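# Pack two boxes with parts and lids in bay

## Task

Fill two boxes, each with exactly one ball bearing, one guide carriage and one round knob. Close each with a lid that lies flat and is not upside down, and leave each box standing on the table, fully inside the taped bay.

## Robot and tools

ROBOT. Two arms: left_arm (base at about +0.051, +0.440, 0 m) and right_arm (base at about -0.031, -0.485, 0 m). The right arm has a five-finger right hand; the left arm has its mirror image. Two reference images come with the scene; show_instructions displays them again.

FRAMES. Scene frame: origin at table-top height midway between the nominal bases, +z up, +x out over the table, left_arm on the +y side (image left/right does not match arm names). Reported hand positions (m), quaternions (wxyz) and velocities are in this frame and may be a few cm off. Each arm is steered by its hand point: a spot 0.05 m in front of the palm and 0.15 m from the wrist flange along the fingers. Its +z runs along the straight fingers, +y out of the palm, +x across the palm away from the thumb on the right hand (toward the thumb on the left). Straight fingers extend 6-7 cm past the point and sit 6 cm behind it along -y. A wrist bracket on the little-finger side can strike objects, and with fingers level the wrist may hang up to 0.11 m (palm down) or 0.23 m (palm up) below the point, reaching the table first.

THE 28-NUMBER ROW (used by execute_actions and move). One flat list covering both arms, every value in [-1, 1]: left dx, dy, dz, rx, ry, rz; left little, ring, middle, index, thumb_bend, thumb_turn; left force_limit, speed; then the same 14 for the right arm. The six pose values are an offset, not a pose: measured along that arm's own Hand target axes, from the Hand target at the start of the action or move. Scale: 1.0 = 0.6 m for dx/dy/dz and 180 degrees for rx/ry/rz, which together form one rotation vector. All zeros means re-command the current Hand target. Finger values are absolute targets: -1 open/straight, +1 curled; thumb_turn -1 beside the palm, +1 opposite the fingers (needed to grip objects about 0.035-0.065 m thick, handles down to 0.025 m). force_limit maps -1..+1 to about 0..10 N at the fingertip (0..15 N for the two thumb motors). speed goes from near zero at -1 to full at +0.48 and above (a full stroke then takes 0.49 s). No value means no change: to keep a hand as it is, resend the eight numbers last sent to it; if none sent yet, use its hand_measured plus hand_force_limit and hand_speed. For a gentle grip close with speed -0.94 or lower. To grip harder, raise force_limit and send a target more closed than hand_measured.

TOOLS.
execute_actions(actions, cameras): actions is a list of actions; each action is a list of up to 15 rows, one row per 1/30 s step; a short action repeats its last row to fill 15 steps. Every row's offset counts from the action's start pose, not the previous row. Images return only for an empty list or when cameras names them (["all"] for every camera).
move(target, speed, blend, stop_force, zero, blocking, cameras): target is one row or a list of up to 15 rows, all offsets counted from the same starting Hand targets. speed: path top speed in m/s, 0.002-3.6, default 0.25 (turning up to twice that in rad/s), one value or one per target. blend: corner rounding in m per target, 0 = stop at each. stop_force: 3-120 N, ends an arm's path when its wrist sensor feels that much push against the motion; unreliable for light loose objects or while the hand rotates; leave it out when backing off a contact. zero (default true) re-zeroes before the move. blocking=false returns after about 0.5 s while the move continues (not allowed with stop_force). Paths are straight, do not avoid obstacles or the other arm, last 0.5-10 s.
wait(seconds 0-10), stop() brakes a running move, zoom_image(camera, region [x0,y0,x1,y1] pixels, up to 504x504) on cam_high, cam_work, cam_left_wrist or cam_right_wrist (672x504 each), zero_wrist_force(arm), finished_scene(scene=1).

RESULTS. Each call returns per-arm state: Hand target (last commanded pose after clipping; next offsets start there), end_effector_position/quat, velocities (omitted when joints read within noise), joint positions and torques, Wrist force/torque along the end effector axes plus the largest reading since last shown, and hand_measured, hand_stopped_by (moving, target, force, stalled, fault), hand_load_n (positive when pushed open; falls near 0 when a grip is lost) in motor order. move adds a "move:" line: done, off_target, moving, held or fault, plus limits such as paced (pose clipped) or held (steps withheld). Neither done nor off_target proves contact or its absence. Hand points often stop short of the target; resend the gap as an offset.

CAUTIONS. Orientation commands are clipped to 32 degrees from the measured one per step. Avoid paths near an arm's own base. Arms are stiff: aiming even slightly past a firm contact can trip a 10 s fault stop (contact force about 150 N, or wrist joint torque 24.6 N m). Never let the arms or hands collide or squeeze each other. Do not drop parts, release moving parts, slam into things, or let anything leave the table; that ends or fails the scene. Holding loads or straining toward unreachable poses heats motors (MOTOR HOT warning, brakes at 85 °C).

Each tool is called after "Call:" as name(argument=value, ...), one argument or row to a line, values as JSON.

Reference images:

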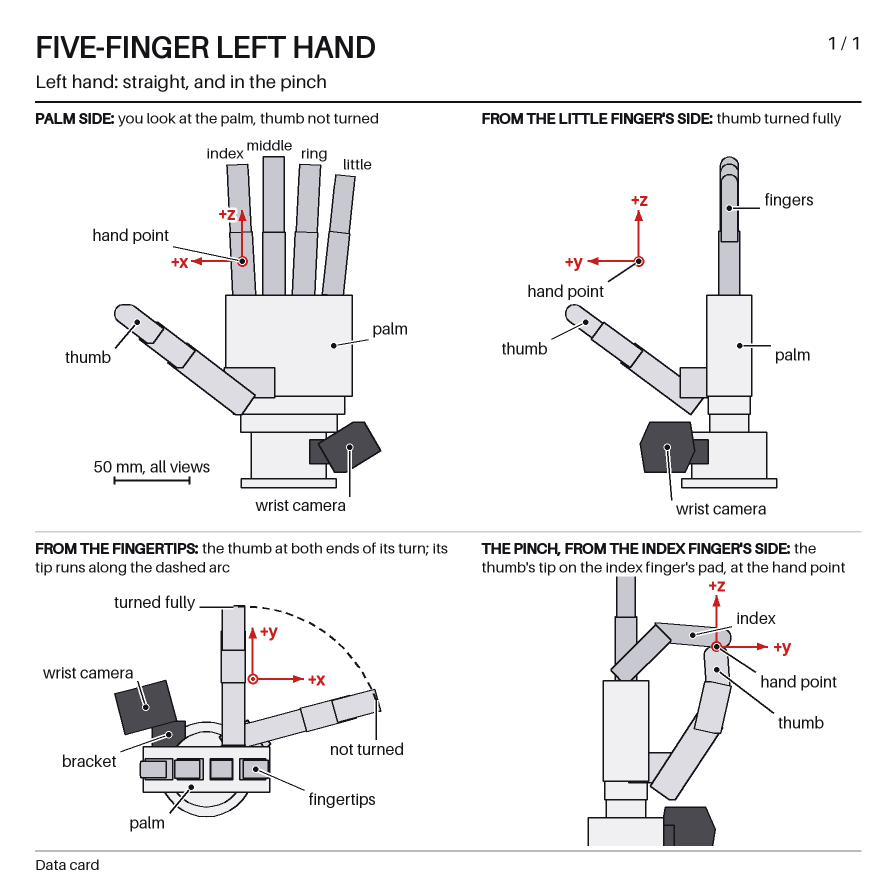

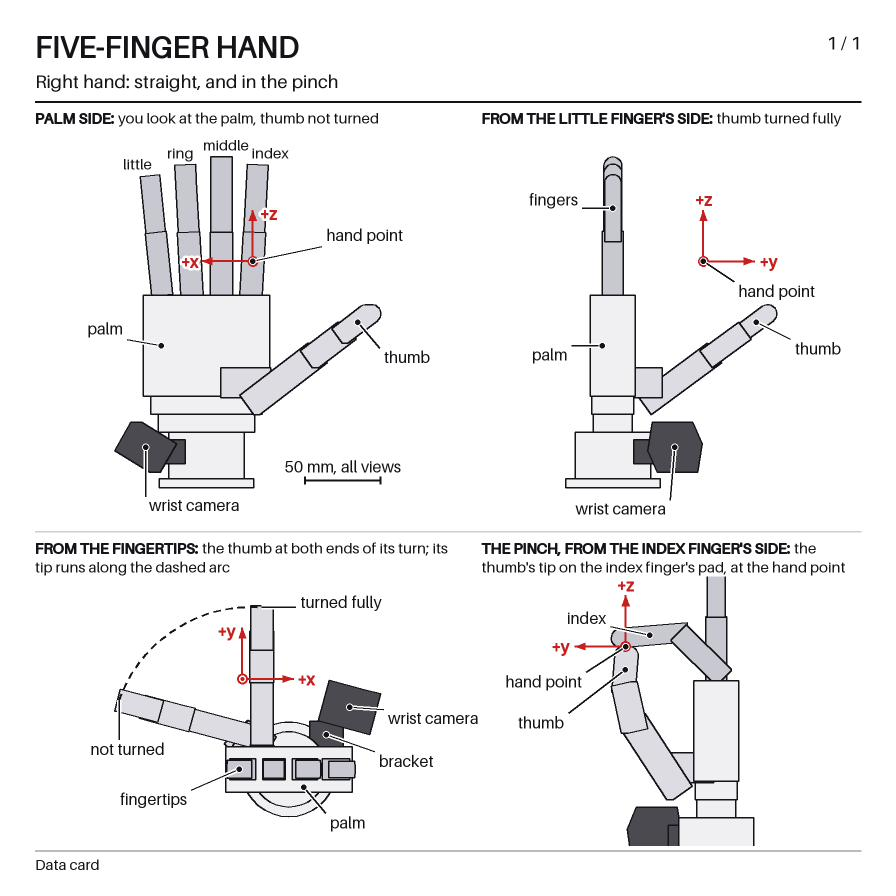

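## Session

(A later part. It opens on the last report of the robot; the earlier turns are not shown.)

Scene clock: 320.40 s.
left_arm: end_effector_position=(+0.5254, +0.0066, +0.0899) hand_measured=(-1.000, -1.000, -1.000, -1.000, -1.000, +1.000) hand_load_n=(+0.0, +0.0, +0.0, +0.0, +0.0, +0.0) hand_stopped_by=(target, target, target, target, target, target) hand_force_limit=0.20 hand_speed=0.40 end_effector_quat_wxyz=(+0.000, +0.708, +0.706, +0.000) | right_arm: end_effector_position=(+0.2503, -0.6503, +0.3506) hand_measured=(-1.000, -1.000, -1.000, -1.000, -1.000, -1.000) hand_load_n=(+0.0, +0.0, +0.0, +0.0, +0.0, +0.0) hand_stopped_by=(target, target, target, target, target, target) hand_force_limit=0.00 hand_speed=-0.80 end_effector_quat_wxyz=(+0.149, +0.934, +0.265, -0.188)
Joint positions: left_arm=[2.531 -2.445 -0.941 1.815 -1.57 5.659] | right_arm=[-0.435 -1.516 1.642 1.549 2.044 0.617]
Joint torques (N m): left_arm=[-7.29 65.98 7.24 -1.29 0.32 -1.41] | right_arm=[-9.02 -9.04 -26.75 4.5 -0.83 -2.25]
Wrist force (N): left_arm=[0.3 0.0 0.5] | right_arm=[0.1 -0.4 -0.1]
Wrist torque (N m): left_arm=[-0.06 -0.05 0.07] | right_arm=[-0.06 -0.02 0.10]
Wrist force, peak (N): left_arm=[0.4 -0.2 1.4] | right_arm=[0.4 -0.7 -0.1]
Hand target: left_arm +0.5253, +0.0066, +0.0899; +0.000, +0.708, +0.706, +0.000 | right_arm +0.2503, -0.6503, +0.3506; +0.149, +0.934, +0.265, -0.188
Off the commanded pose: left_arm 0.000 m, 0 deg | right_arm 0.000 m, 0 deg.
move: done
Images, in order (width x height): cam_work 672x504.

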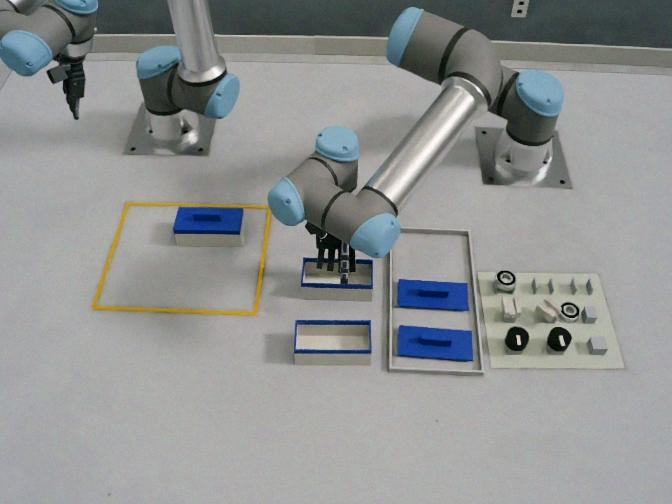

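Call:
move(
  target=[
    [0,-0.1055,0,0,0,0,-1,-1,-1,-1,-1,1,0.2,0.4,0,0,0,0,0,0,-1,-1,-1,-1,-1,-1,0,-0.8],
    [0,-0.09,0,0,0,0,-1,-1,-1,-1,-1,1,0.2,0.4,0,0,0,0,0,0,-1,-1,-1,-1,-1,-1,0,-0.8],
    [0,-0.09,-0.1667,0,0,0,-1,-1,-1,-1,-1,1,0.2,0.4,0,0,0,0,0,0,-1,-1,-1,-1,-1,-1,0,-0.8],
  ],
  speed=[0.06,0.06,0.15],
  blend=[0,0.004,0],
  cameras=["cam_work"],
)

Call:
zoom_image(
  camera="cam_work",
  region=[250, 180, 490, 380],
)

Scene clock: 323.60 s.
left_arm: end_effector_position=(+0.4714, +0.0068, +0.1900) hand_measured=(-1.000, -1.000, -1.000, -1.000, -1.000, +1.000) hand_load_n=(+0.0, +0.0, +0.0, +0.0, +0.0, +0.0) hand_stopped_by=(target, target, target, target, target, target) hand_force_limit=0.20 hand_speed=0.40 end_effector_quat_wxyz=(+0.000, +0.708, +0.706, +0.000) | right_arm: end_effector_position=(+0.2503, -0.6503, +0.3506) hand_measured=(-1.000, -1.000, -1.000, -1.000, -1.000, -1.000) hand_load_n=(+0.0, +0.0, +0.0, +0.0, +0.0, +0.0) hand_stopped_by=(target, target, target, target, target, target) hand_force_limit=0.00 hand_speed=-0.80 end_effector_quat_wxyz=(+0.149, +0.934, +0.265, -0.188)
Joint positions: left_arm=[2.475 -2.293 -0.954 1.676 -1.57 5.604] | right_arm=[-0.435 -1.516 1.642 1.549 2.044 0.617]
Joint torques (N m): left_arm=[4.58 39.26 26.22 -3.8 0.36 -1.56] | right_arm=[-10.17 -8.89 -26.14 4.51 -0.93 -2.28]
Wrist force (N): left_arm=[0.1 -0.5 0.5] | right_arm=[0.1 -0.5 -0.2]
Wrist torque (N m): left_arm=[-0.10 -0.01 -0.03] | right_arm=[-0.08 -0.03 0.09]
Wrist force, peak (N): left_arm=[0.4 0.0 1.5] | right_arm=[0.7 -0.6 0.0]
Hand target: left_arm +0.4714, +0.0068, +0.1899; +0.000, +0.708, +0.706, +0.000 | right_arm +0.2503, -0.6503, +0.3506; +0.149, +0.934, +0.265, -0.188
Off the commanded pose: left_arm 0.000 m, 0 deg | right_arm 0.000 m, 0 deg.
move: done
Images, in order (width x height): cam_work 672x504.

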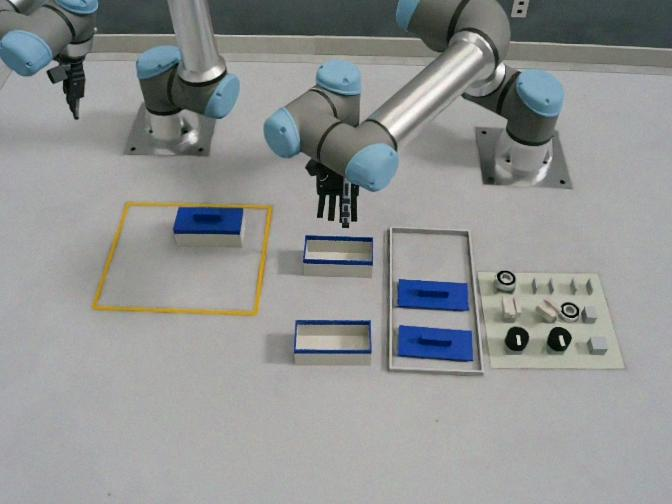

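Scaled by 2.100 from the camera's 672x504 image, which has a finer 960x720 frame.

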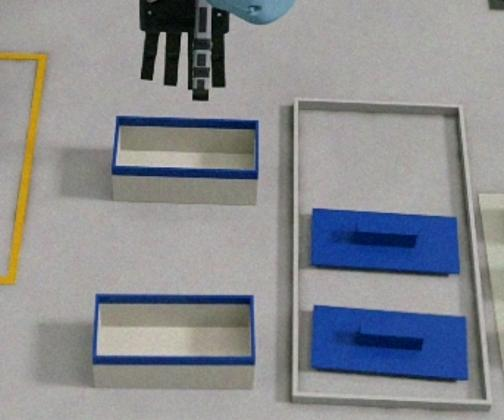

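Call:
zoom_image(
  camera="cam_work",
  region=[470, 255, 630, 375],
)

Scaled by 3.150 from the camera's 672x504 image, which has a finer 960x720 frame.

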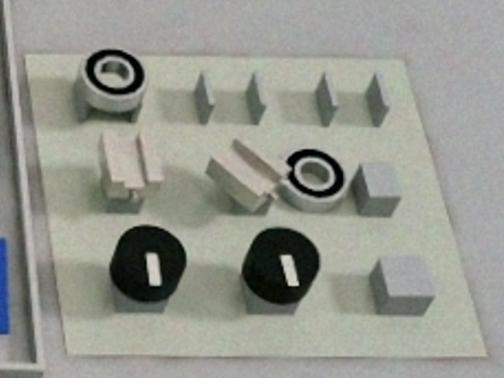

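Call:
move(
  target=[0.5312,0.2510,0.0667,0.2382,-0.2382,-0.4577,1,1,-0.45,-0.45,-0.85,1,0.2,0.4,0,0,0,0,0,0,-1,-1,-1,-1,-1,-1,0,-0.8],
  speed=0.5,
  cameras=["cam_work","cam_left_wrist"],
)

Scene clock: 329.13 s.
left_arm: end_effector_position=(+0.6225, +0.3251, +0.1496) hand_measured=(+1.000, +1.000, -0.450, -0.450, -0.850, +1.000) hand_load_n=(+0.5, +0.0, +0.0, +0.0, +0.0, +0.0) hand_stopped_by=(target, target, target, target, target, target) hand_force_limit=0.20 hand_speed=0.40 end_effector_quat_wxyz=(-0.001, +0.001, +0.887, -0.462) end_effector_velocity=(+0.000, +0.001, +0.000) end_effector_angular_velocity=(-0.002, +0.005, +0.006) | right_arm: end_effector_position=(+0.2503, -0.6503, +0.3506) hand_measured=(-1.000, -1.000, -1.000, -1.000, -1.000, -1.000) hand_load_n=(+0.0, +0.0, +0.0, +0.0, +0.0, +0.0) hand_stopped_by=(target, target, target, target, target, target) hand_force_limit=0.00 hand_speed=-0.80 end_effector_quat_wxyz=(+0.149, +0.934, +0.265, -0.188)
Joint positions: left_arm=[3.471 -2.411 -1.108 1.529 -0.679 5.232] | right_arm=[-0.435 -1.516 1.642 1.549 2.044 0.617]
Joint velocities: left_arm=[0.003 -0.001 0.001 -0.001 0.002 -0.005] | right_arm=[within noise]
Joint torques (N m): left_arm=[6.26 37.67 23.44 -4.2 2.47 -1.38] | right_arm=[-10.18 -8.89 -26.96 4.57 -1.05 -2.25]
Wrist force (N): left_arm=[-0.4 -0.8 0.3] | right_arm=[0.2 -0.5 -0.1]
Wrist torque (N m): left_arm=[-0.12 0.10 0.02] | right_arm=[-0.09 -0.05 0.10]
Wrist force, peak (N): left_arm=[-0.3 -0.8 1.1] | right_arm=[0.6 -0.7 -0.1]
Hand target: left_arm +0.6225, +0.3252, +0.1496; -0.001, +0.001, +0.887, -0.462 | right_arm +0.2503, -0.6503, +0.3506; +0.149, +0.934, +0.265, -0.188
Off the commanded pose: left_arm 0.000 m, 0 deg | right_arm 0.000 m, 0 deg.
move: done
Images, in order (width x height): cam_work 672x504, cam_left_wrist 672x504.

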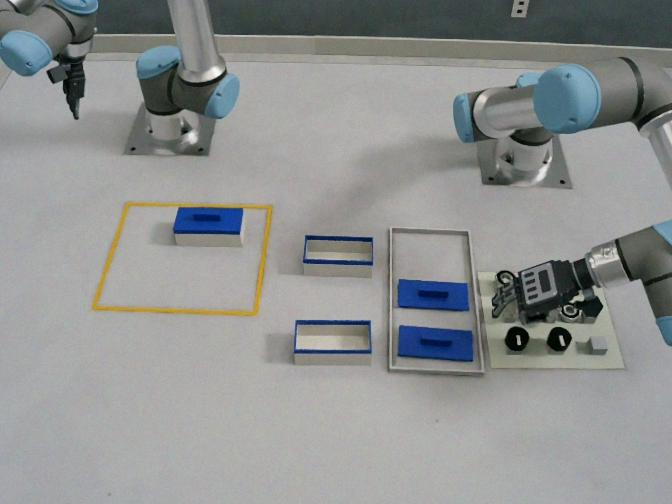

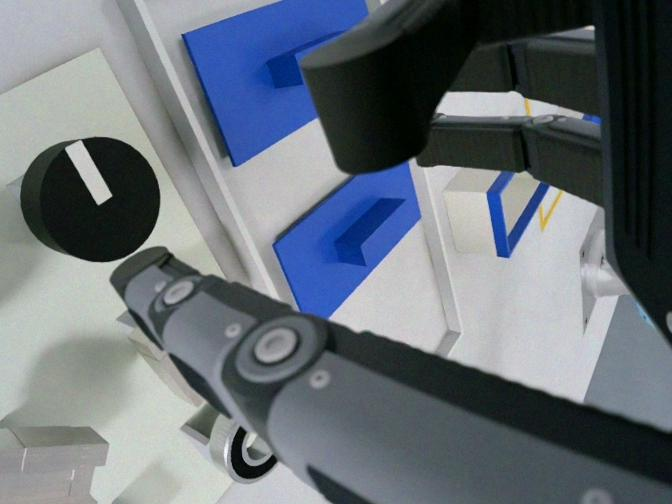

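Call:
zoom_image(
  camera="cam_left_wrist",
  region=[0, 100, 220, 300],
)

Scaled by 2.291 from the camera's 672x504 image, which has a finer 960x720 frame.

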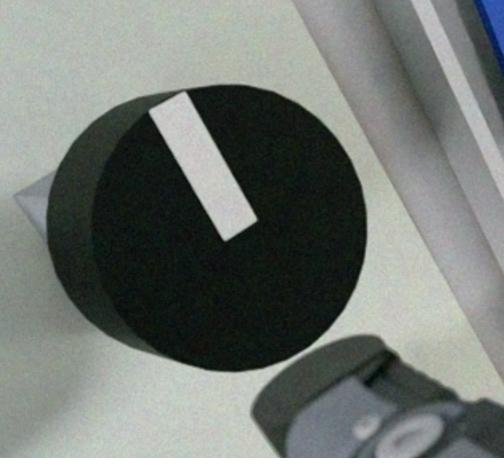

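Call:
move(
  target=[-0.0018,0.1381,0.0923,0,0,0,1,1,-0.45,-0.45,-0.85,1,0.2,0.4,0,0,0,0,0,0,-1,-1,-1,-1,-1,-1,0,-0.8],
  speed=0.08,
  cameras=["cam_work","cam_left_wrist"],
)

Call:
zoom_image(
  camera="cam_left_wrist",
  region=[150, 100, 450, 325],
)

Call:
zoom_image(
  camera="cam_work",
  region=[480, 270, 580, 370],
)

Scene clock: 332.87 s.
left_arm: end_effector_position=(+0.6236, +0.3273, +0.0501) hand_measured=(+1.000, +1.000, -0.450, -0.450, -0.850, +1.000) hand_load_n=(+0.0, +0.5, +0.0, +0.0, +0.0, +0.0) hand_stopped_by=(target, target, target, target, target, target) hand_force_limit=0.20 hand_speed=0.40 end_effector_quat_wxyz=(-0.001, +0.001, +0.887, -0.462) | right_arm: end_effector_position=(+0.2503, -0.6503, +0.3506) hand_measured=(-1.000, -1.000, -1.000, -1.000, -1.000, -1.000) hand_load_n=(+0.0, +0.0, +0.0, +0.0, +0.0, +0.0) hand_stopped_by=(target, target, target, target, target, target) hand_force_limit=0.00 hand_speed=-0.80 end_effector_quat_wxyz=(+0.149, +0.934, +0.265, -0.188)
Joint positions: left_arm=[3.474 -2.529 -1.162 1.698 -0.68 5.236] | right_arm=[-0.435 -1.516 1.642 1.549 2.044 0.617]
Joint torques (N m): left_arm=[7.55 38.2 7.21 -1.52 0.08 0.29] | right_arm=[-9.1 -9.11 -26.41 4.46 -0.95 -2.17]
Wrist force (N): left_arm=[-0.2 -1.1 1.0] | right_arm=[0.2 -0.5 -0.2]
Wrist torque (N m): left_arm=[-0.21 0.10 -0.06] | right_arm=[-0.08 -0.06 0.10]
Wrist force, peak (N): left_arm=[-0.6 -1.9 0.5] | right_arm=[0.5 -0.6 -0.2]
Hand target: left_arm +0.6236, +0.3273, +0.0500; -0.001, +0.001, +0.887, -0.462 | right_arm +0.2503, -0.6503, +0.3506; +0.149, +0.934, +0.265, -0.188
Off the commanded pose: left_arm 0.000 m, 0 deg | right_arm 0.000 m, 0 deg.
move: done
Images, in order (width x height): cam_work 672x504, cam_left_wrist 672x504.

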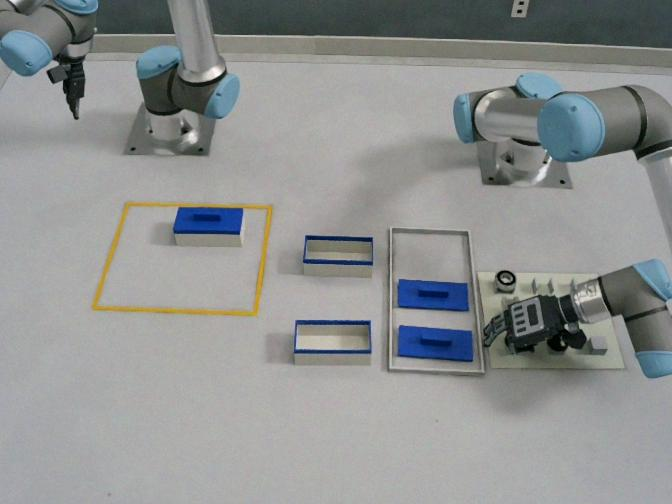

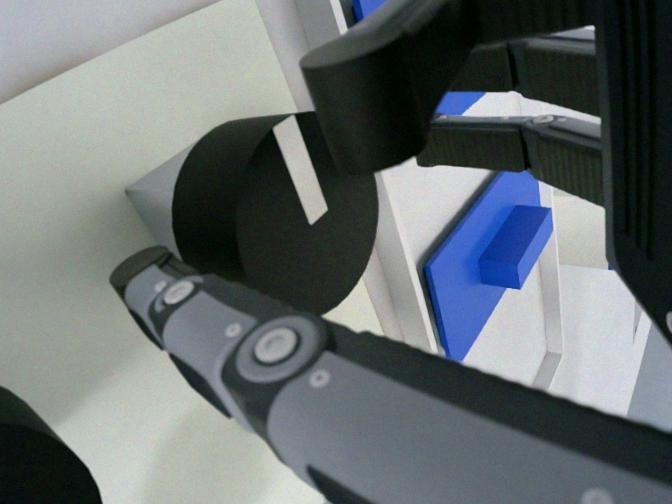

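Scaled by 1.680 from the camera's 672x504 image, which has a finer 960x720 frame.

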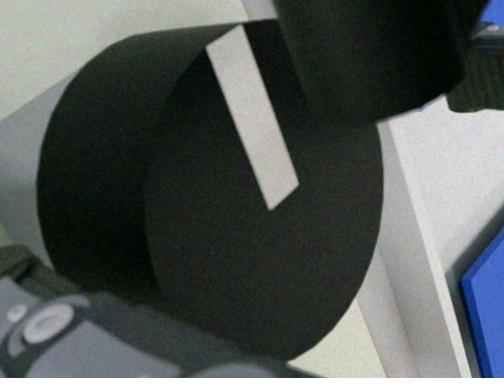

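Scaled by 5.040 from the camera's 672x504 image, which has a finer 960x720 frame.

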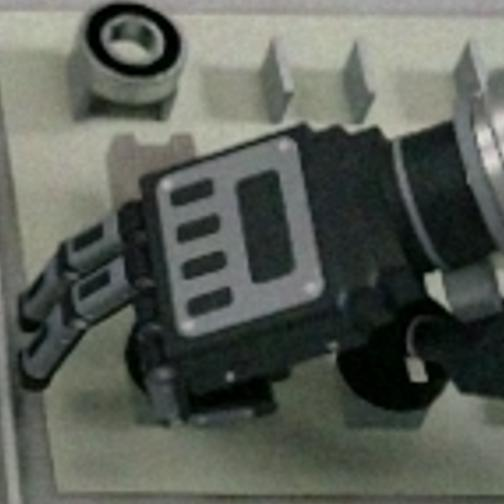

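Call:
move(
  target=[0,0,0,0,0,0,1,1,0.5,0.5,-0.2,1,0.1,-0.85,0,0,0,0,0,0,-1,-1,-1,-1,-1,-1,0,-0.8],
  speed=0.1,
  cameras=["cam_left_wrist"],
)

Scene clock: 334.87 s.
left_arm: end_effector_position=(+0.6236, +0.3273, +0.0500) hand_measured=(+1.000, +1.000, -0.050, -0.022, -0.648, +1.000) hand_load_n=(+0.5, +0.0, +3.5, +9.5, +14.5, +0.0) hand_stopped_by=(target, target, force, force, force, target) hand_force_limit=0.10 hand_speed=-0.85 end_effector_quat_wxyz=(-0.001, +0.001, +0.887, -0.462) | right_arm: end_effector_position=(+0.2503, -0.6503, +0.3506) hand_measured=(-1.000, -1.000, -1.000, -1.000, -1.000, -1.000) hand_load_n=(+0.0, +0.0, +0.0, +0.0, +0.0, +0.0) hand_stopped_by=(target, target, target, target, target, target) hand_force_limit=0.00 hand_speed=-0.80 end_effector_quat_wxyz=(+0.149, +0.934, +0.265, -0.188)
Joint positions: left_arm=[3.474 -2.53 -1.162 1.698 -0.68 5.236] | right_arm=[-0.435 -1.516 1.642 1.549 2.044 0.617]
Joint torques (N m): left_arm=[6.65 39.26 18.58 -1.55 2.52 -1.24] | right_arm=[-9.95 -10.06 -26.67 4.35 -0.75 -2.19]
Wrist force (N): left_arm=[-0.5 -1.2 0.6] | right_arm=[0.2 -0.5 -0.1]
Wrist torque (N m): left_arm=[-0.23 0.11 -0.07] | right_arm=[-0.09 -0.05 0.10]
Wrist force, peak (N): left_arm=[-0.5 -1.3 1.1] | right_arm=[0.1 -0.8 -0.1]
Hand target: left_arm +0.6236, +0.3273, +0.0500; -0.001, +0.001, +0.887, -0.462 | right_arm +0.2503, -0.6503, +0.3506; +0.149, +0.934, +0.265, -0.188
Off the commanded pose: left_arm 0.000 m, 0 deg | right_arm 0.000 m, 0 deg.
move: done
Images, in order (width x height): cam_left_wrist 672x504.

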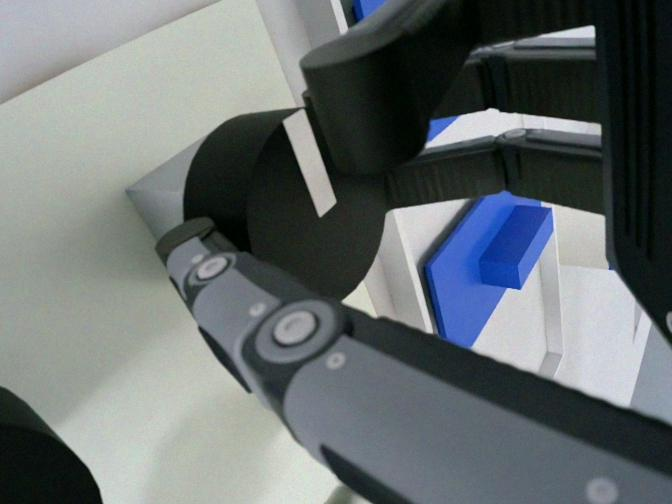

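Call:
move(
  target=[0,-0.1229,-0.0861,0,0,0,1,1,0.5,0.5,-0.2,1,0.1,-0.85,0,0,0,0,0,0,-1,-1,-1,-1,-1,-1,0,-0.8],
  speed=0.06,
  cameras=["cam_left_wrist","cam_work"],
)

Scene clock: 337.27 s.
left_arm: end_effector_position=(+0.6236, +0.3274, +0.1399) hand_measured=(+1.000, +1.000, -0.050, -0.022, -0.648, +1.000) hand_load_n=(+0.0, +0.0, +3.5, +9.5, +14.5, +0.0) hand_stopped_by=(target, target, force, force, force, target) hand_force_limit=0.10 hand_speed=-0.85 end_effector_quat_wxyz=(-0.001, +0.001, +0.887, -0.462) | right_arm: end_effector_position=(+0.2503, -0.6503, +0.3506) hand_measured=(-1.000, -1.000, -1.000, -1.000, -1.000, -1.000) hand_load_n=(+0.0, +0.0, +0.0, +0.0, +0.0, +0.0) hand_stopped_by=(target, target, target, target, target, target) hand_force_limit=0.00 hand_speed=-0.80 end_effector_quat_wxyz=(+0.149, +0.934, +0.265, -0.188)
Joint positions: left_arm=[3.475 -2.424 -1.111 1.541 -0.68 5.236] | right_arm=[-0.435 -1.516 1.642 1.549 2.044 0.617]
Joint torques (N m): left_arm=[8.51 63.63 24.17 -3.89 0.67 1.5] | right_arm=[-9.35 -10.79 -26.84 4.62 -0.79 -1.96]
Wrist force (N): left_arm=[-0.5 -0.2 1.3] | right_arm=[0.3 -0.5 -0.2]
Wrist torque (N m): left_arm=[-0.12 0.13 -0.12] | right_arm=[-0.09 -0.07 0.10]
Wrist force, peak (N): left_arm=[-0.4 -0.5 1.7] | right_arm=[0.3 -0.8 -0.5]
Hand target: left_arm +0.6236, +0.3274, +0.1400; -0.001, +0.001, +0.887, -0.462 | right_arm +0.2503, -0.6503, +0.3506; +0.149, +0.934, +0.265, -0.188
Off the commanded pose: left_arm 0.000 m, 0 deg | right_arm 0.000 m, 0 deg.
move: done
Images, in order (width x height): cam_work 672x504, cam_left_wrist 672x504.

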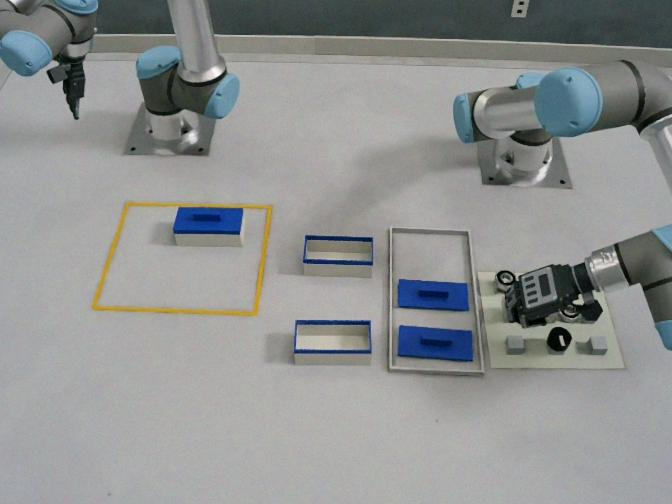

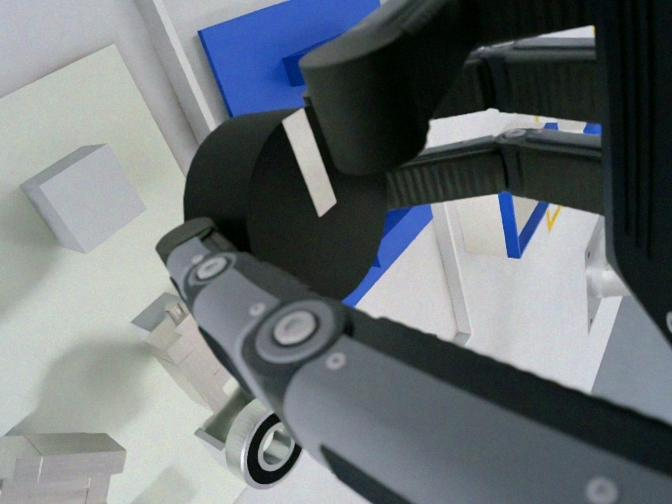

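Call:
move(
  target=[0.3593,-0.3647,0.4913,0,-0.0383,0.0546,1,1,0.5,0.5,-0.2,1,0.1,-0.85,0,0,0,0,0,0,-1,-1,-1,-1,-1,-1,0,-0.8],
  speed=0.25,
  cameras=["cam_left_wrist","cam_work"],
)

Scene clock: 342.07 s.
left_arm: end_effector_position=(+0.4073, -0.0392, +0.1504) hand_measured=(+1.000, +1.000, -0.050, -0.022, -0.648, +1.000) hand_load_n=(+0.0, +0.0, +3.5, +9.5, +14.5, +0.0) hand_stopped_by=(target, target, force, force, force, target) hand_force_limit=0.10 hand_speed=-0.85 end_effector_quat_wxyz=(+0.092, +0.049, +0.882, -0.460) | right_arm: end_effector_position=(+0.2503, -0.6503, +0.3506) hand_measured=(-1.000, -1.000, -1.000, -1.000, -1.000, -1.000) hand_load_n=(+0.0, +0.0, +0.0, +0.0, +0.0, +0.0) hand_stopped_by=(target, target, target, target, target, target) hand_force_limit=0.00 hand_speed=-0.80 end_effector_quat_wxyz=(+0.149, +0.934, +0.265, -0.188)
Joint positions: left_arm=[2.721 -1.954 -1.577 2.639 -0.804 4.105] | right_arm=[-0.435 -1.516 1.642 1.549 2.044 0.617]
Joint torques (N m): left_arm=[-8.73 48.54 24.72 0.01 -0.49 -1.26] | right_arm=[-10.13 -9.14 -26.82 4.39 -0.96 -2.2]
Wrist force (N): left_arm=[0.2 0.2 0.8] | right_arm=[0.3 -0.1 -0.2]
Wrist torque (N m): left_arm=[-0.04 0.03 0.01] | right_arm=[-0.03 -0.07 0.12]
Wrist force, peak (N): left_arm=[1.0 -1.1 1.4] | right_arm=[0.3 -0.6 -0.5]
Hand target: left_arm +0.4073, -0.0392, +0.1504; +0.092, +0.049, +0.882, -0.460 | right_arm +0.2503, -0.6503, +0.3506; +0.149, +0.934, +0.265, -0.188
Off the commanded pose: left_arm 0.000 m, 0 deg | right_arm 0.000 m, 0 deg.
move: done
Images, in order (width x height): cam_work 672x504, cam_left_wrist 672x504.

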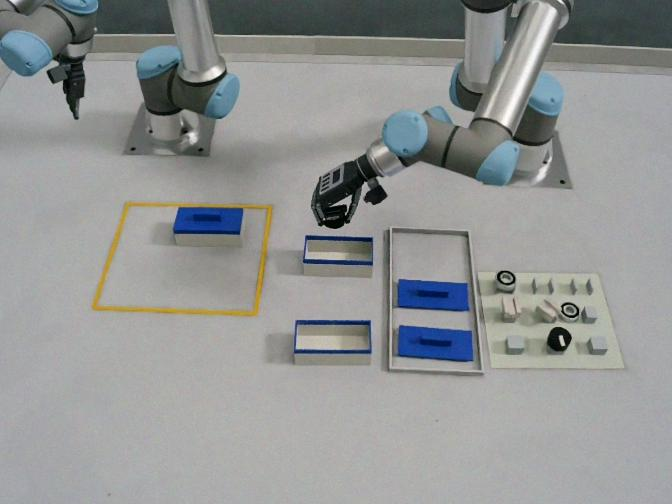

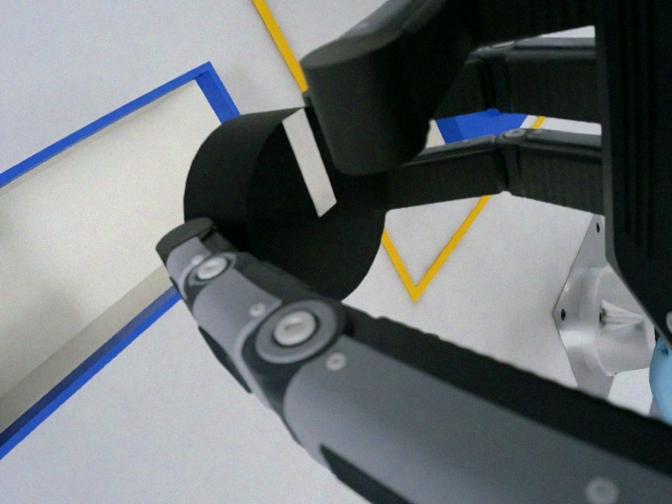

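Call:
move(
  target=[0.0282,0.1138,0.0796,0,0,0,1,1,0.5,0.5,-0.2,1,0.1,-0.85,0,0,0,0,0,0,-1,-1,-1,-1,-1,-1,0,-0.8],
  speed=0.12,
  cameras=["cam_left_wrist","cam_work"],
)

Call:
zoom_image(
  camera="cam_work",
  region=[270, 170, 430, 310],
)

Scene clock: 344.07 s.
left_arm: end_effector_position=(+0.4081, -0.0392, +0.0654) hand_measured=(+1.000, +1.000, -0.050, -0.022, -0.648, +1.000) hand_load_n=(+0.0, +0.0, +3.5, +9.5, +14.5, +0.0) hand_stopped_by=(target, target, force, force, force, target) hand_force_limit=0.10 hand_speed=-0.85 end_effector_quat_wxyz=(+0.092, +0.049, +0.882, -0.460) | right_arm: end_effector_position=(+0.2503, -0.6503, +0.3506) hand_measured=(-1.000, -1.000, -1.000, -1.000, -1.000, -1.000) hand_load_n=(+0.0, +0.0, +0.0, +0.0, +0.0, +0.0) hand_stopped_by=(target, target, target, target, target, target) hand_force_limit=0.00 hand_speed=-0.80 end_effector_quat_wxyz=(+0.149, +0.934, +0.265, -0.188)
Joint positions: left_arm=[2.722 -2.049 -1.679 2.835 -0.804 4.106] | right_arm=[-0.435 -1.516 1.642 1.549 2.044 0.617]
Joint torques (N m): left_arm=[-7.7 25.09 5.53 0.35 -0.39 -1.44] | right_arm=[-8.76 -8.62 -24.76 4.58 -0.58 -2.13]
Wrist force (N): left_arm=[0.1 -0.1 0.8] | right_arm=[-0.1 -0.7 -0.1]
Wrist torque (N m): left_arm=[-0.09 0.04 0.00] | right_arm=[-0.13 0.00 0.07]
Wrist force, peak (N): left_arm=[-0.5 -1.6 0.0] | right_arm=[0.2 -0.8 0.0]
Hand target: left_arm +0.4081, -0.0392, +0.0653; +0.092, +0.049, +0.882, -0.460 | right_arm +0.2503, -0.6503, +0.3506; +0.149, +0.934, +0.265, -0.188
Off the commanded pose: left_arm 0.000 m, 0 deg | right_arm 0.000 m, 0 deg.
move: done
Images, in order (width x height): cam_work 672x504, cam_left_wrist 672x504.

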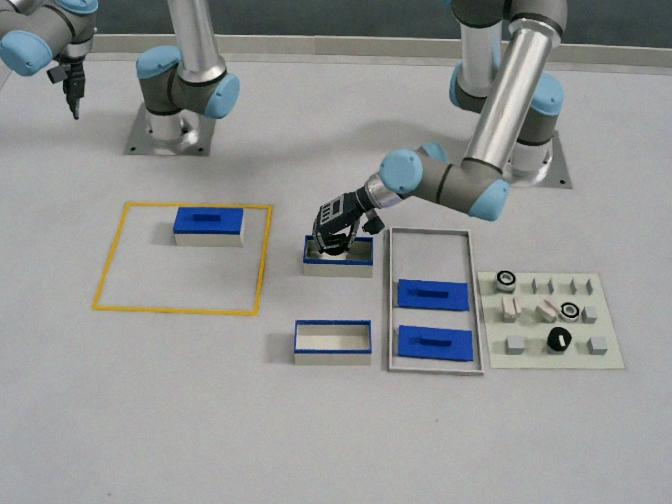

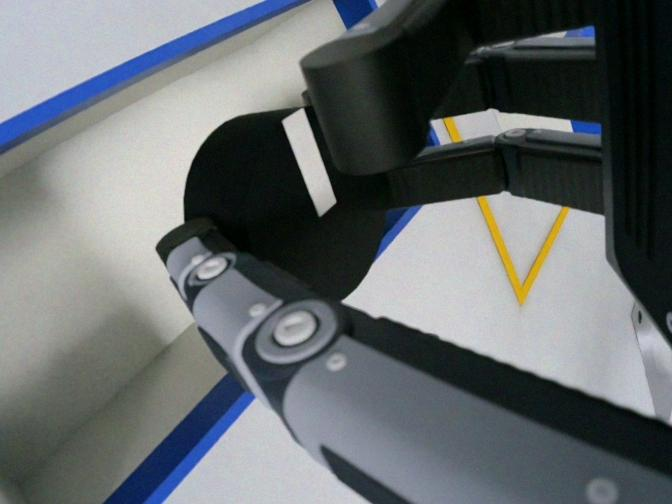

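Scaled by 3.150 from the camera's 672x504 image, which has a finer 960x720 frame.

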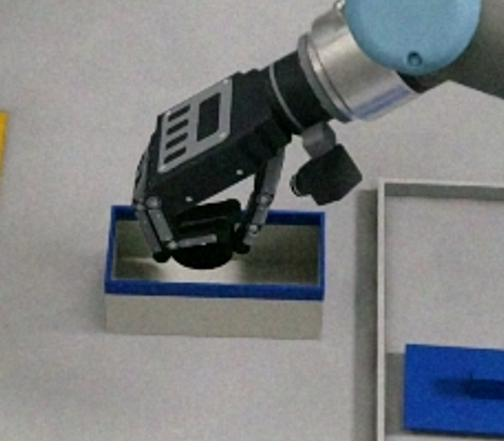

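Call:
move(
  target=[
    [0.0088,0.0340,0.0237,0,0,0,1,1,0.5,0.5,-0.2,1,0.1,-0.85,0,0,0,0,0,0,-1,-1,-1,-1,-1,-1,0,-0.8],
    [0.0157,0.0607,0.0424,0,0,0,1,1,0.5,0.5,-0.2,1,0.1,-0.85,0,0,0,0,0,0,-1,-1,-1,-1,-1,-1,0,-0.8],
  ],
  speed=[0.04,0.01],
  stop_force=3,
  cameras=["cam_left_wrist","cam_work"],
)

Call:
zoom_image(
  camera="cam_work",
  region=[270, 170, 430, 310],
)

Scene clock: 348.13 s.
left_arm: end_effector_position=(+0.4081, -0.0392, +0.0253) hand_measured=(+1.000, +1.000, -0.050, -0.022, -0.648, +1.000) hand_load_n=(+0.0, +0.0, +3.0, +9.5, +13.5, +0.0) hand_stopped_by=(target, target, force, force, force, target) hand_force_limit=0.10 hand_speed=-0.85 end_effector_quat_wxyz=(+0.092, +0.049, +0.882, -0.460) | right_arm: end_effector_position=(+0.2503, -0.6503, +0.3506) hand_measured=(-1.000, -1.000, -1.000, -1.000, -1.000, -1.000) hand_load_n=(+0.0, +0.0, +0.0, +0.0, +0.0, +0.0) hand_stopped_by=(target, target, target, target, target, target) hand_force_limit=0.00 hand_speed=-0.80 end_effector_quat_wxyz=(+0.149, +0.934, +0.265, -0.188)
Joint positions: left_arm=[2.722 -2.105 -1.713 2.926 -0.804 4.106] | right_arm=[-0.435 -1.516 1.642 1.549 2.044 0.617]
Joint torques (N m): left_arm=[7.5 50.69 22.3 -2.15 1.95 -0.86] | right_arm=[-9.24 -10.25 -24.81 4.36 -0.73 -2.17]
Wrist force (N): left_arm=[0.3 -1.2 -0.1] | right_arm=[0.2 -0.6 0.0]
Wrist torque (N m): left_arm=[-0.10 0.01 0.00] | right_arm=[-0.11 -0.06 0.10]
Wrist force, peak (N): left_arm=[-1.7 -3.1 -0.4] | right_arm=[0.2 -0.7 -0.3]
Hand target: left_arm +0.4081, -0.0392, +0.0253; +0.092, +0.049, +0.882, -0.460 (not the last commanded pose) | right_arm +0.2503, -0.6503, +0.3506; +0.149, +0.934, +0.265, -0.188
Off the commanded pose: left_arm 0.005 m, 0 deg | right_arm 0.000 m, 0 deg.
move: contact (left_arm); path passed 1 of 2 targets
Images, in order (width x height): cam_work 672x504, cam_left_wrist 672x504.

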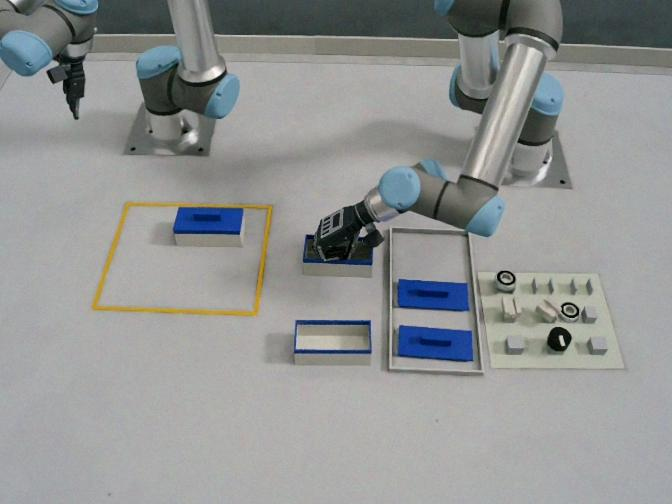

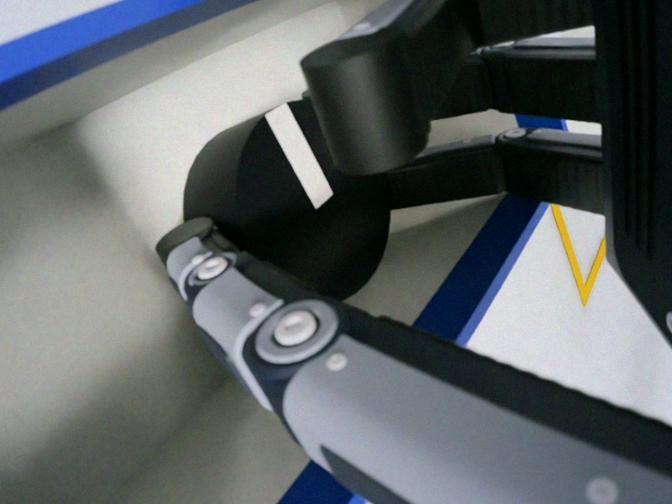

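Scaled by 3.150 from the camera's 672x504 image, which has a finer 960x720 frame.

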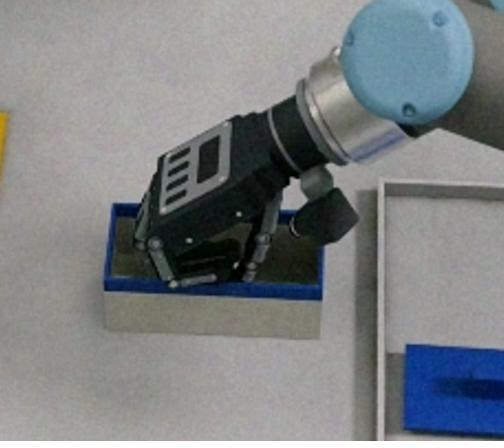

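Call:
move(
  target=[0,0,0,0,0,0,1,1,-0.15,-0.14,-0.8,1,0.1,-0.7,0,0,0,0,0,0,-1,-1,-1,-1,-1,-1,0,-0.8],
  speed=0.05,
  cameras=["cam_left_wrist","cam_work"],
)

Scene clock: 349.13 s.
left_arm: end_effector_position=(+0.4081, -0.0392, +0.0253) hand_measured=(+1.000, +1.000, -0.150, -0.140, -0.800, +1.000) hand_load_n=(+0.0, +0.5, +0.0, +0.0, +0.0, +0.0) hand_stopped_by=(target, target, target, target, target, target) hand_force_limit=0.10 hand_speed=-0.70 end_effector_quat_wxyz=(+0.092, +0.049, +0.882, -0.460) | right_arm: end_effector_position=(+0.2503, -0.6503, +0.3506) hand_measured=(-1.000, -1.000, -1.000, -1.000, -1.000, -1.000) hand_load_n=(+0.0, +0.0, +0.0, +0.0, -0.5, +0.0) hand_stopped_by=(target, target, target, target, target, target) hand_force_limit=0.00 hand_speed=-0.80 end_effector_quat_wxyz=(+0.149, +0.934, +0.265, -0.188)
Joint positions: left_arm=[2.722 -2.105 -1.713 2.926 -0.804 4.106] | right_arm=[-0.435 -1.516 1.642 1.549 2.044 0.617]
Joint torques (N m): left_arm=[7.21 49.33 21.01 -1.69 1.84 -0.94] | right_arm=[-10.19 -9.81 -25.58 4.36 -1.01 -2.11]
Wrist force (N): left_arm=[-0.5 -0.5 0.6] | right_arm=[0.1 -0.6 -0.4]
Wrist torque (N m): left_arm=[-0.11 0.07 -0.01] | right_arm=[-0.09 -0.03 0.09]
Wrist force, peak (N): left_arm=[0.1 -1.7 0.2] | right_arm=[0.5 -0.6 0.0]
Hand target: left_arm +0.4081, -0.0392, +0.0253; +0.092, +0.049, +0.882, -0.460 | right_arm +0.2503, -0.6503, +0.3506; +0.149, +0.934, +0.265, -0.188
Off the commanded pose: left_arm 0.000 m, 0 deg | right_arm 0.000 m, 0 deg.
move: done
Images, in order (width x height): cam_work 672x504, cam_left_wrist 672x504.

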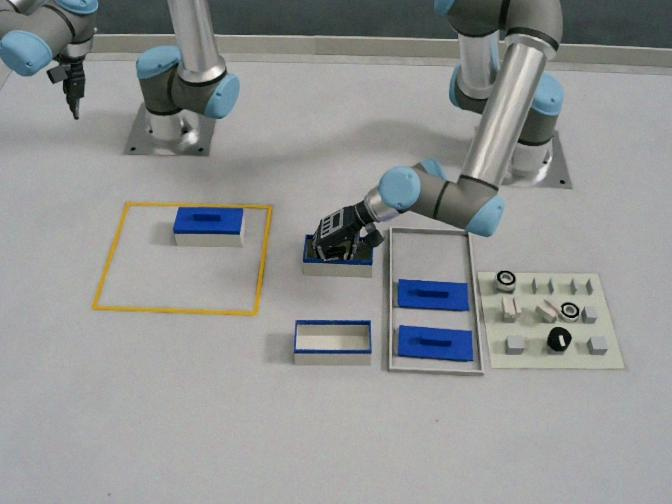

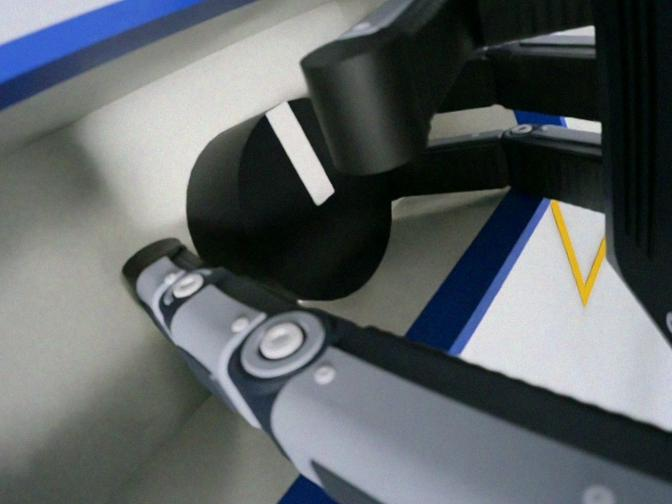

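Call:
move(
  target=[
    [-0.0069,-0.0267,-0.0187,0,0,0,1,1,-0.15,-0.14,-0.8,1,0.1,-0.7,0,0,0,0,0,0,-1,-1,-1,-1,-1,-1,0,-0.8],
    [-0.0345,-0.1337,-0.0935,0,0,0,1,1,-0.15,-0.14,-0.8,1,0.1,-0.7,0,0,0,0,0,0,-1,-1,-1,-1,-1,-1,0,-0.8],
    [-0.0713,-0.0735,-0.2695,-0.3048,0.0609,-0.0325,1,1,1,-1,-1,1,0.2,0.4,0,0,0,0,0,0,-1,-1,-1,-1,-1,-1,0,-0.8],
  ],
  speed=[0.05,0.15,0.35],
  blend=[0.005,0.02,0],
  cameras=["cam_left_wrist","cam_work"],
)

Call:
zoom_image(
  camera="cam_work",
  region=[270, 170, 430, 310],
)

Scene clock: 354.20 s.
left_arm: end_effector_position=(+0.4234, +0.0680, +0.1602) hand_measured=(+1.000, +1.000, +1.000, -1.000, -1.000, +1.000) hand_load_n=(+0.0, +0.0, +0.0, +0.0, +0.0, +0.0) hand_stopped_by=(target, target, target, target, target, target) hand_force_limit=0.20 hand_speed=0.40 end_effector_quat_wxyz=(+0.000, +0.000, +1.000, +0.000) | right_arm: end_effector_position=(+0.2503, -0.6503, +0.3506) hand_measured=(-1.000, -1.000, -1.000, -1.000, -1.000, -1.000) hand_load_n=(+0.0, +0.0, +0.0, +0.0, +0.0, +0.0) hand_stopped_by=(target, target, target, target, target, target) hand_force_limit=0.00 hand_speed=-0.80 end_effector_quat_wxyz=(+0.149, +0.934, +0.265, -0.188)
Joint positions: left_arm=[2.564 -2.315 -0.992 1.737 -1.572 4.119] | right_arm=[-0.435 -1.516 1.642 1.549 2.044 0.617]
Joint torques (N m): left_arm=[-7.35 37.24 25.09 -3.98 -1.08 -1.47] | right_arm=[-10.03 -10.27 -24.38 4.39 -0.77 -2.06]
Wrist force (N): left_arm=[0.6 -0.1 0.6] | right_arm=[0.4 -0.6 -0.1]
Wrist torque (N m): left_arm=[-0.05 -0.09 0.08] | right_arm=[-0.11 -0.08 0.11]
Wrist force, peak (N): left_arm=[-0.1 -1.4 -0.1] | right_arm=[0.4 -0.7 0.0]
Hand target: left_arm +0.4234, +0.0680, +0.1602; +0.000, +0.000, +1.000, +0.000 | right_arm +0.2503, -0.6503, +0.3506; +0.149, +0.934, +0.265, -0.188
Off the commanded pose: left_arm 0.000 m, 0 deg | right_arm 0.000 m, 0 deg.
move: done
Images, in order (width x height): cam_work 672x504, cam_left_wrist 672x504.

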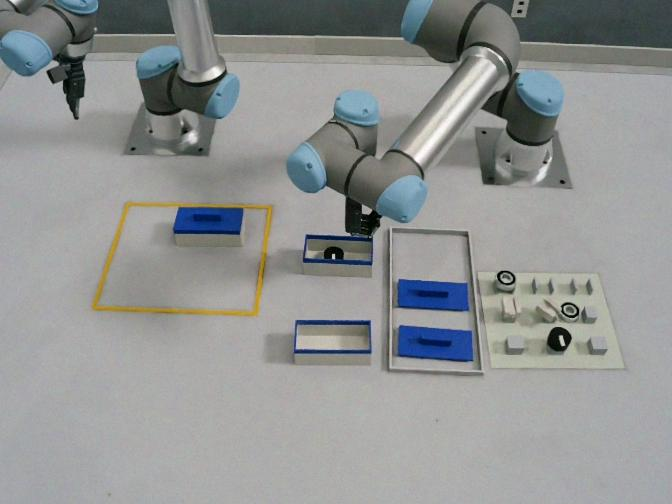

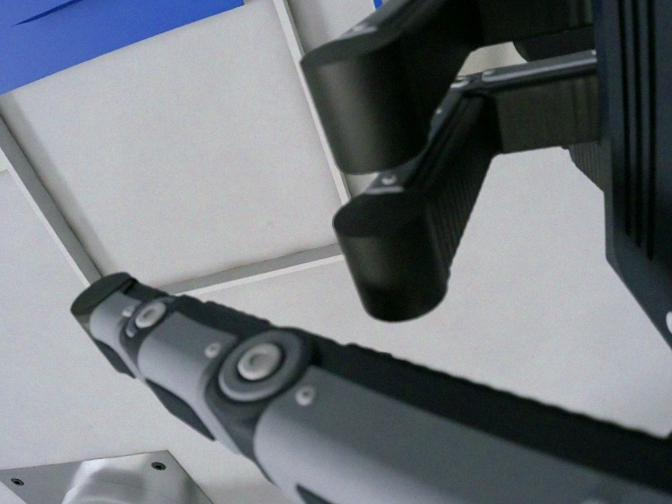

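Scaled by 3.150 from the camera's 672x504 image, which has a finer 960x720 frame.

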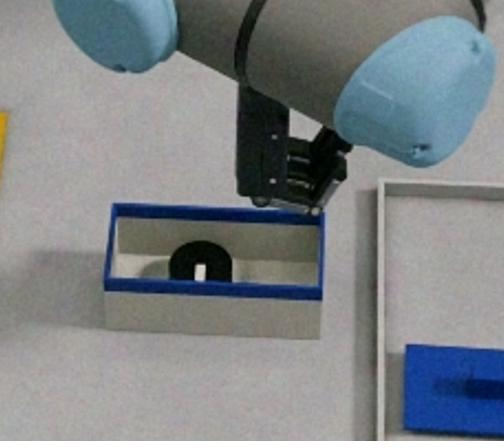

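Call:
move(
  target=[
    [0.0073,-0.0017,0.1337,0,0,0,1,1,1,-1,-1,1,0.2,0.4,0,0,0,0,0,0,-1,-1,-1,-1,-1,-1,0,-0.8],
    [0.0073,-0.0817,0.1337,0,0,0,1,1,1,-1,-1,1,0.2,0.4,0,0,0,0,0,0,-1,-1,-1,-1,-1,-1,0,-0.8],
    [0.0073,-0.065,0.1337,0,0,0,1,1,1,-1,-1,1,0.2,0.4,0,0,0,0,0,0,-1,-1,-1,-1,-1,-1,0,-0.8],
    [0.0073,-0.05,0.0,0,0,0,1,1,1,-1,-1,1,0.2,0.4,0,0,0,0,0,0,-1,-1,-1,-1,-1,-1,0,-0.8],
  ],
  speed=[0.12,0.05,0.08,0.2],
  blend=[0.002,0,0.005,0],
  cameras=["cam_left_wrist","cam_work"],
)

Call:
zoom_image(
  camera="cam_work",
  region=[270, 170, 430, 310],
)

Scene clock: 358.97 s.
left_arm: end_effector_position=(+0.4190, +0.0380, +0.1601) hand_measured=(+1.000, +1.000, +1.000, -1.000, -1.000, +1.000) hand_load_n=(+0.0, +0.0, +0.0, +0.0, +0.0, +0.0) hand_stopped_by=(target, target, target, target, target, target) hand_force_limit=0.20 hand_speed=0.40 end_effector_quat_wxyz=(+0.000, +0.000, +1.000, +0.000) | right_arm: end_effector_position=(+0.2503, -0.6503, +0.3506) hand_measured=(-1.000, -1.000, -1.000, -1.000, -1.000, -1.000) hand_load_n=(+0.0, +0.0, +0.0, +0.0, +0.0, +0.0) hand_stopped_by=(target, target, target, target, target, target) hand_force_limit=0.00 hand_speed=-0.80 end_effector_quat_wxyz=(+0.149, +0.934, +0.265, -0.188)
Joint positions: left_arm=[2.518 -2.373 -0.89 1.693 -1.572 4.073] | right_arm=[-0.435 -1.516 1.642 1.549 2.044 0.617]
Joint torques (N m): left_arm=[7.96 63.62 24.2 -3.73 0.93 1.42] | right_arm=[-10.08 -8.07 -24.98 4.47 -0.99 -2.25]
Wrist force (N): left_arm=[0.4 0.2 1.0] | right_arm=[0.4 -0.4 -0.3]
Wrist torque (N m): left_arm=[-0.03 -0.04 -0.04] | right_arm=[-0.06 -0.07 0.11]
Wrist force, peak (N): left_arm=[0.1 0.2 1.7] | right_arm=[0.6 -0.6 -0.2]
Hand target: left_arm +0.4190, +0.0380, +0.1601; +0.000, +0.000, +1.000, +0.000 | right_arm +0.2503, -0.6503, +0.3506; +0.149, +0.934, +0.265, -0.188
Off the commanded pose: left_arm 0.000 m, 0 deg | right_arm 0.000 m, 0 deg.
move: done
Images, in order (width x height): cam_work 672x504, cam_left_wrist 672x504.

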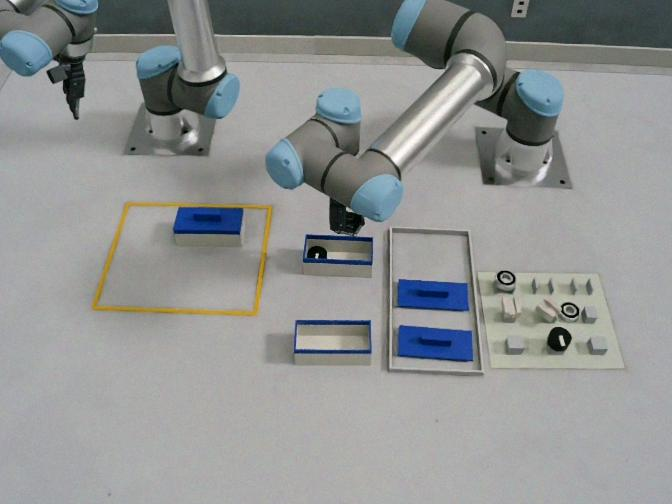

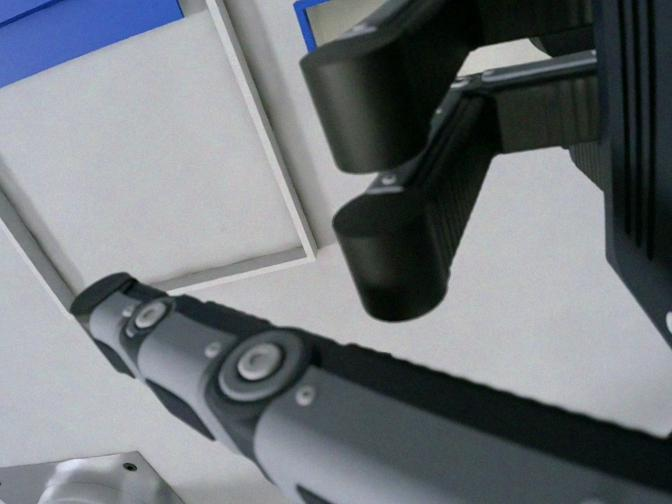

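Scaled by 3.150 from the camera's 672x504 image, which has a finer 960x720 frame.

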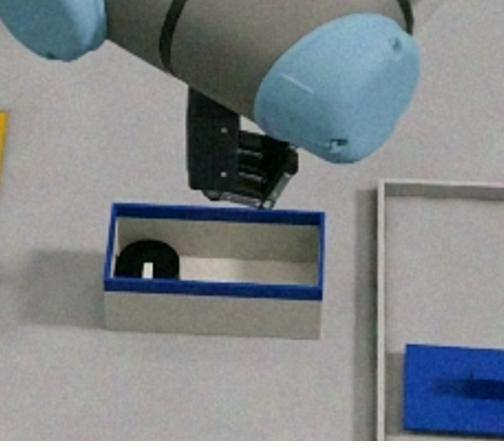

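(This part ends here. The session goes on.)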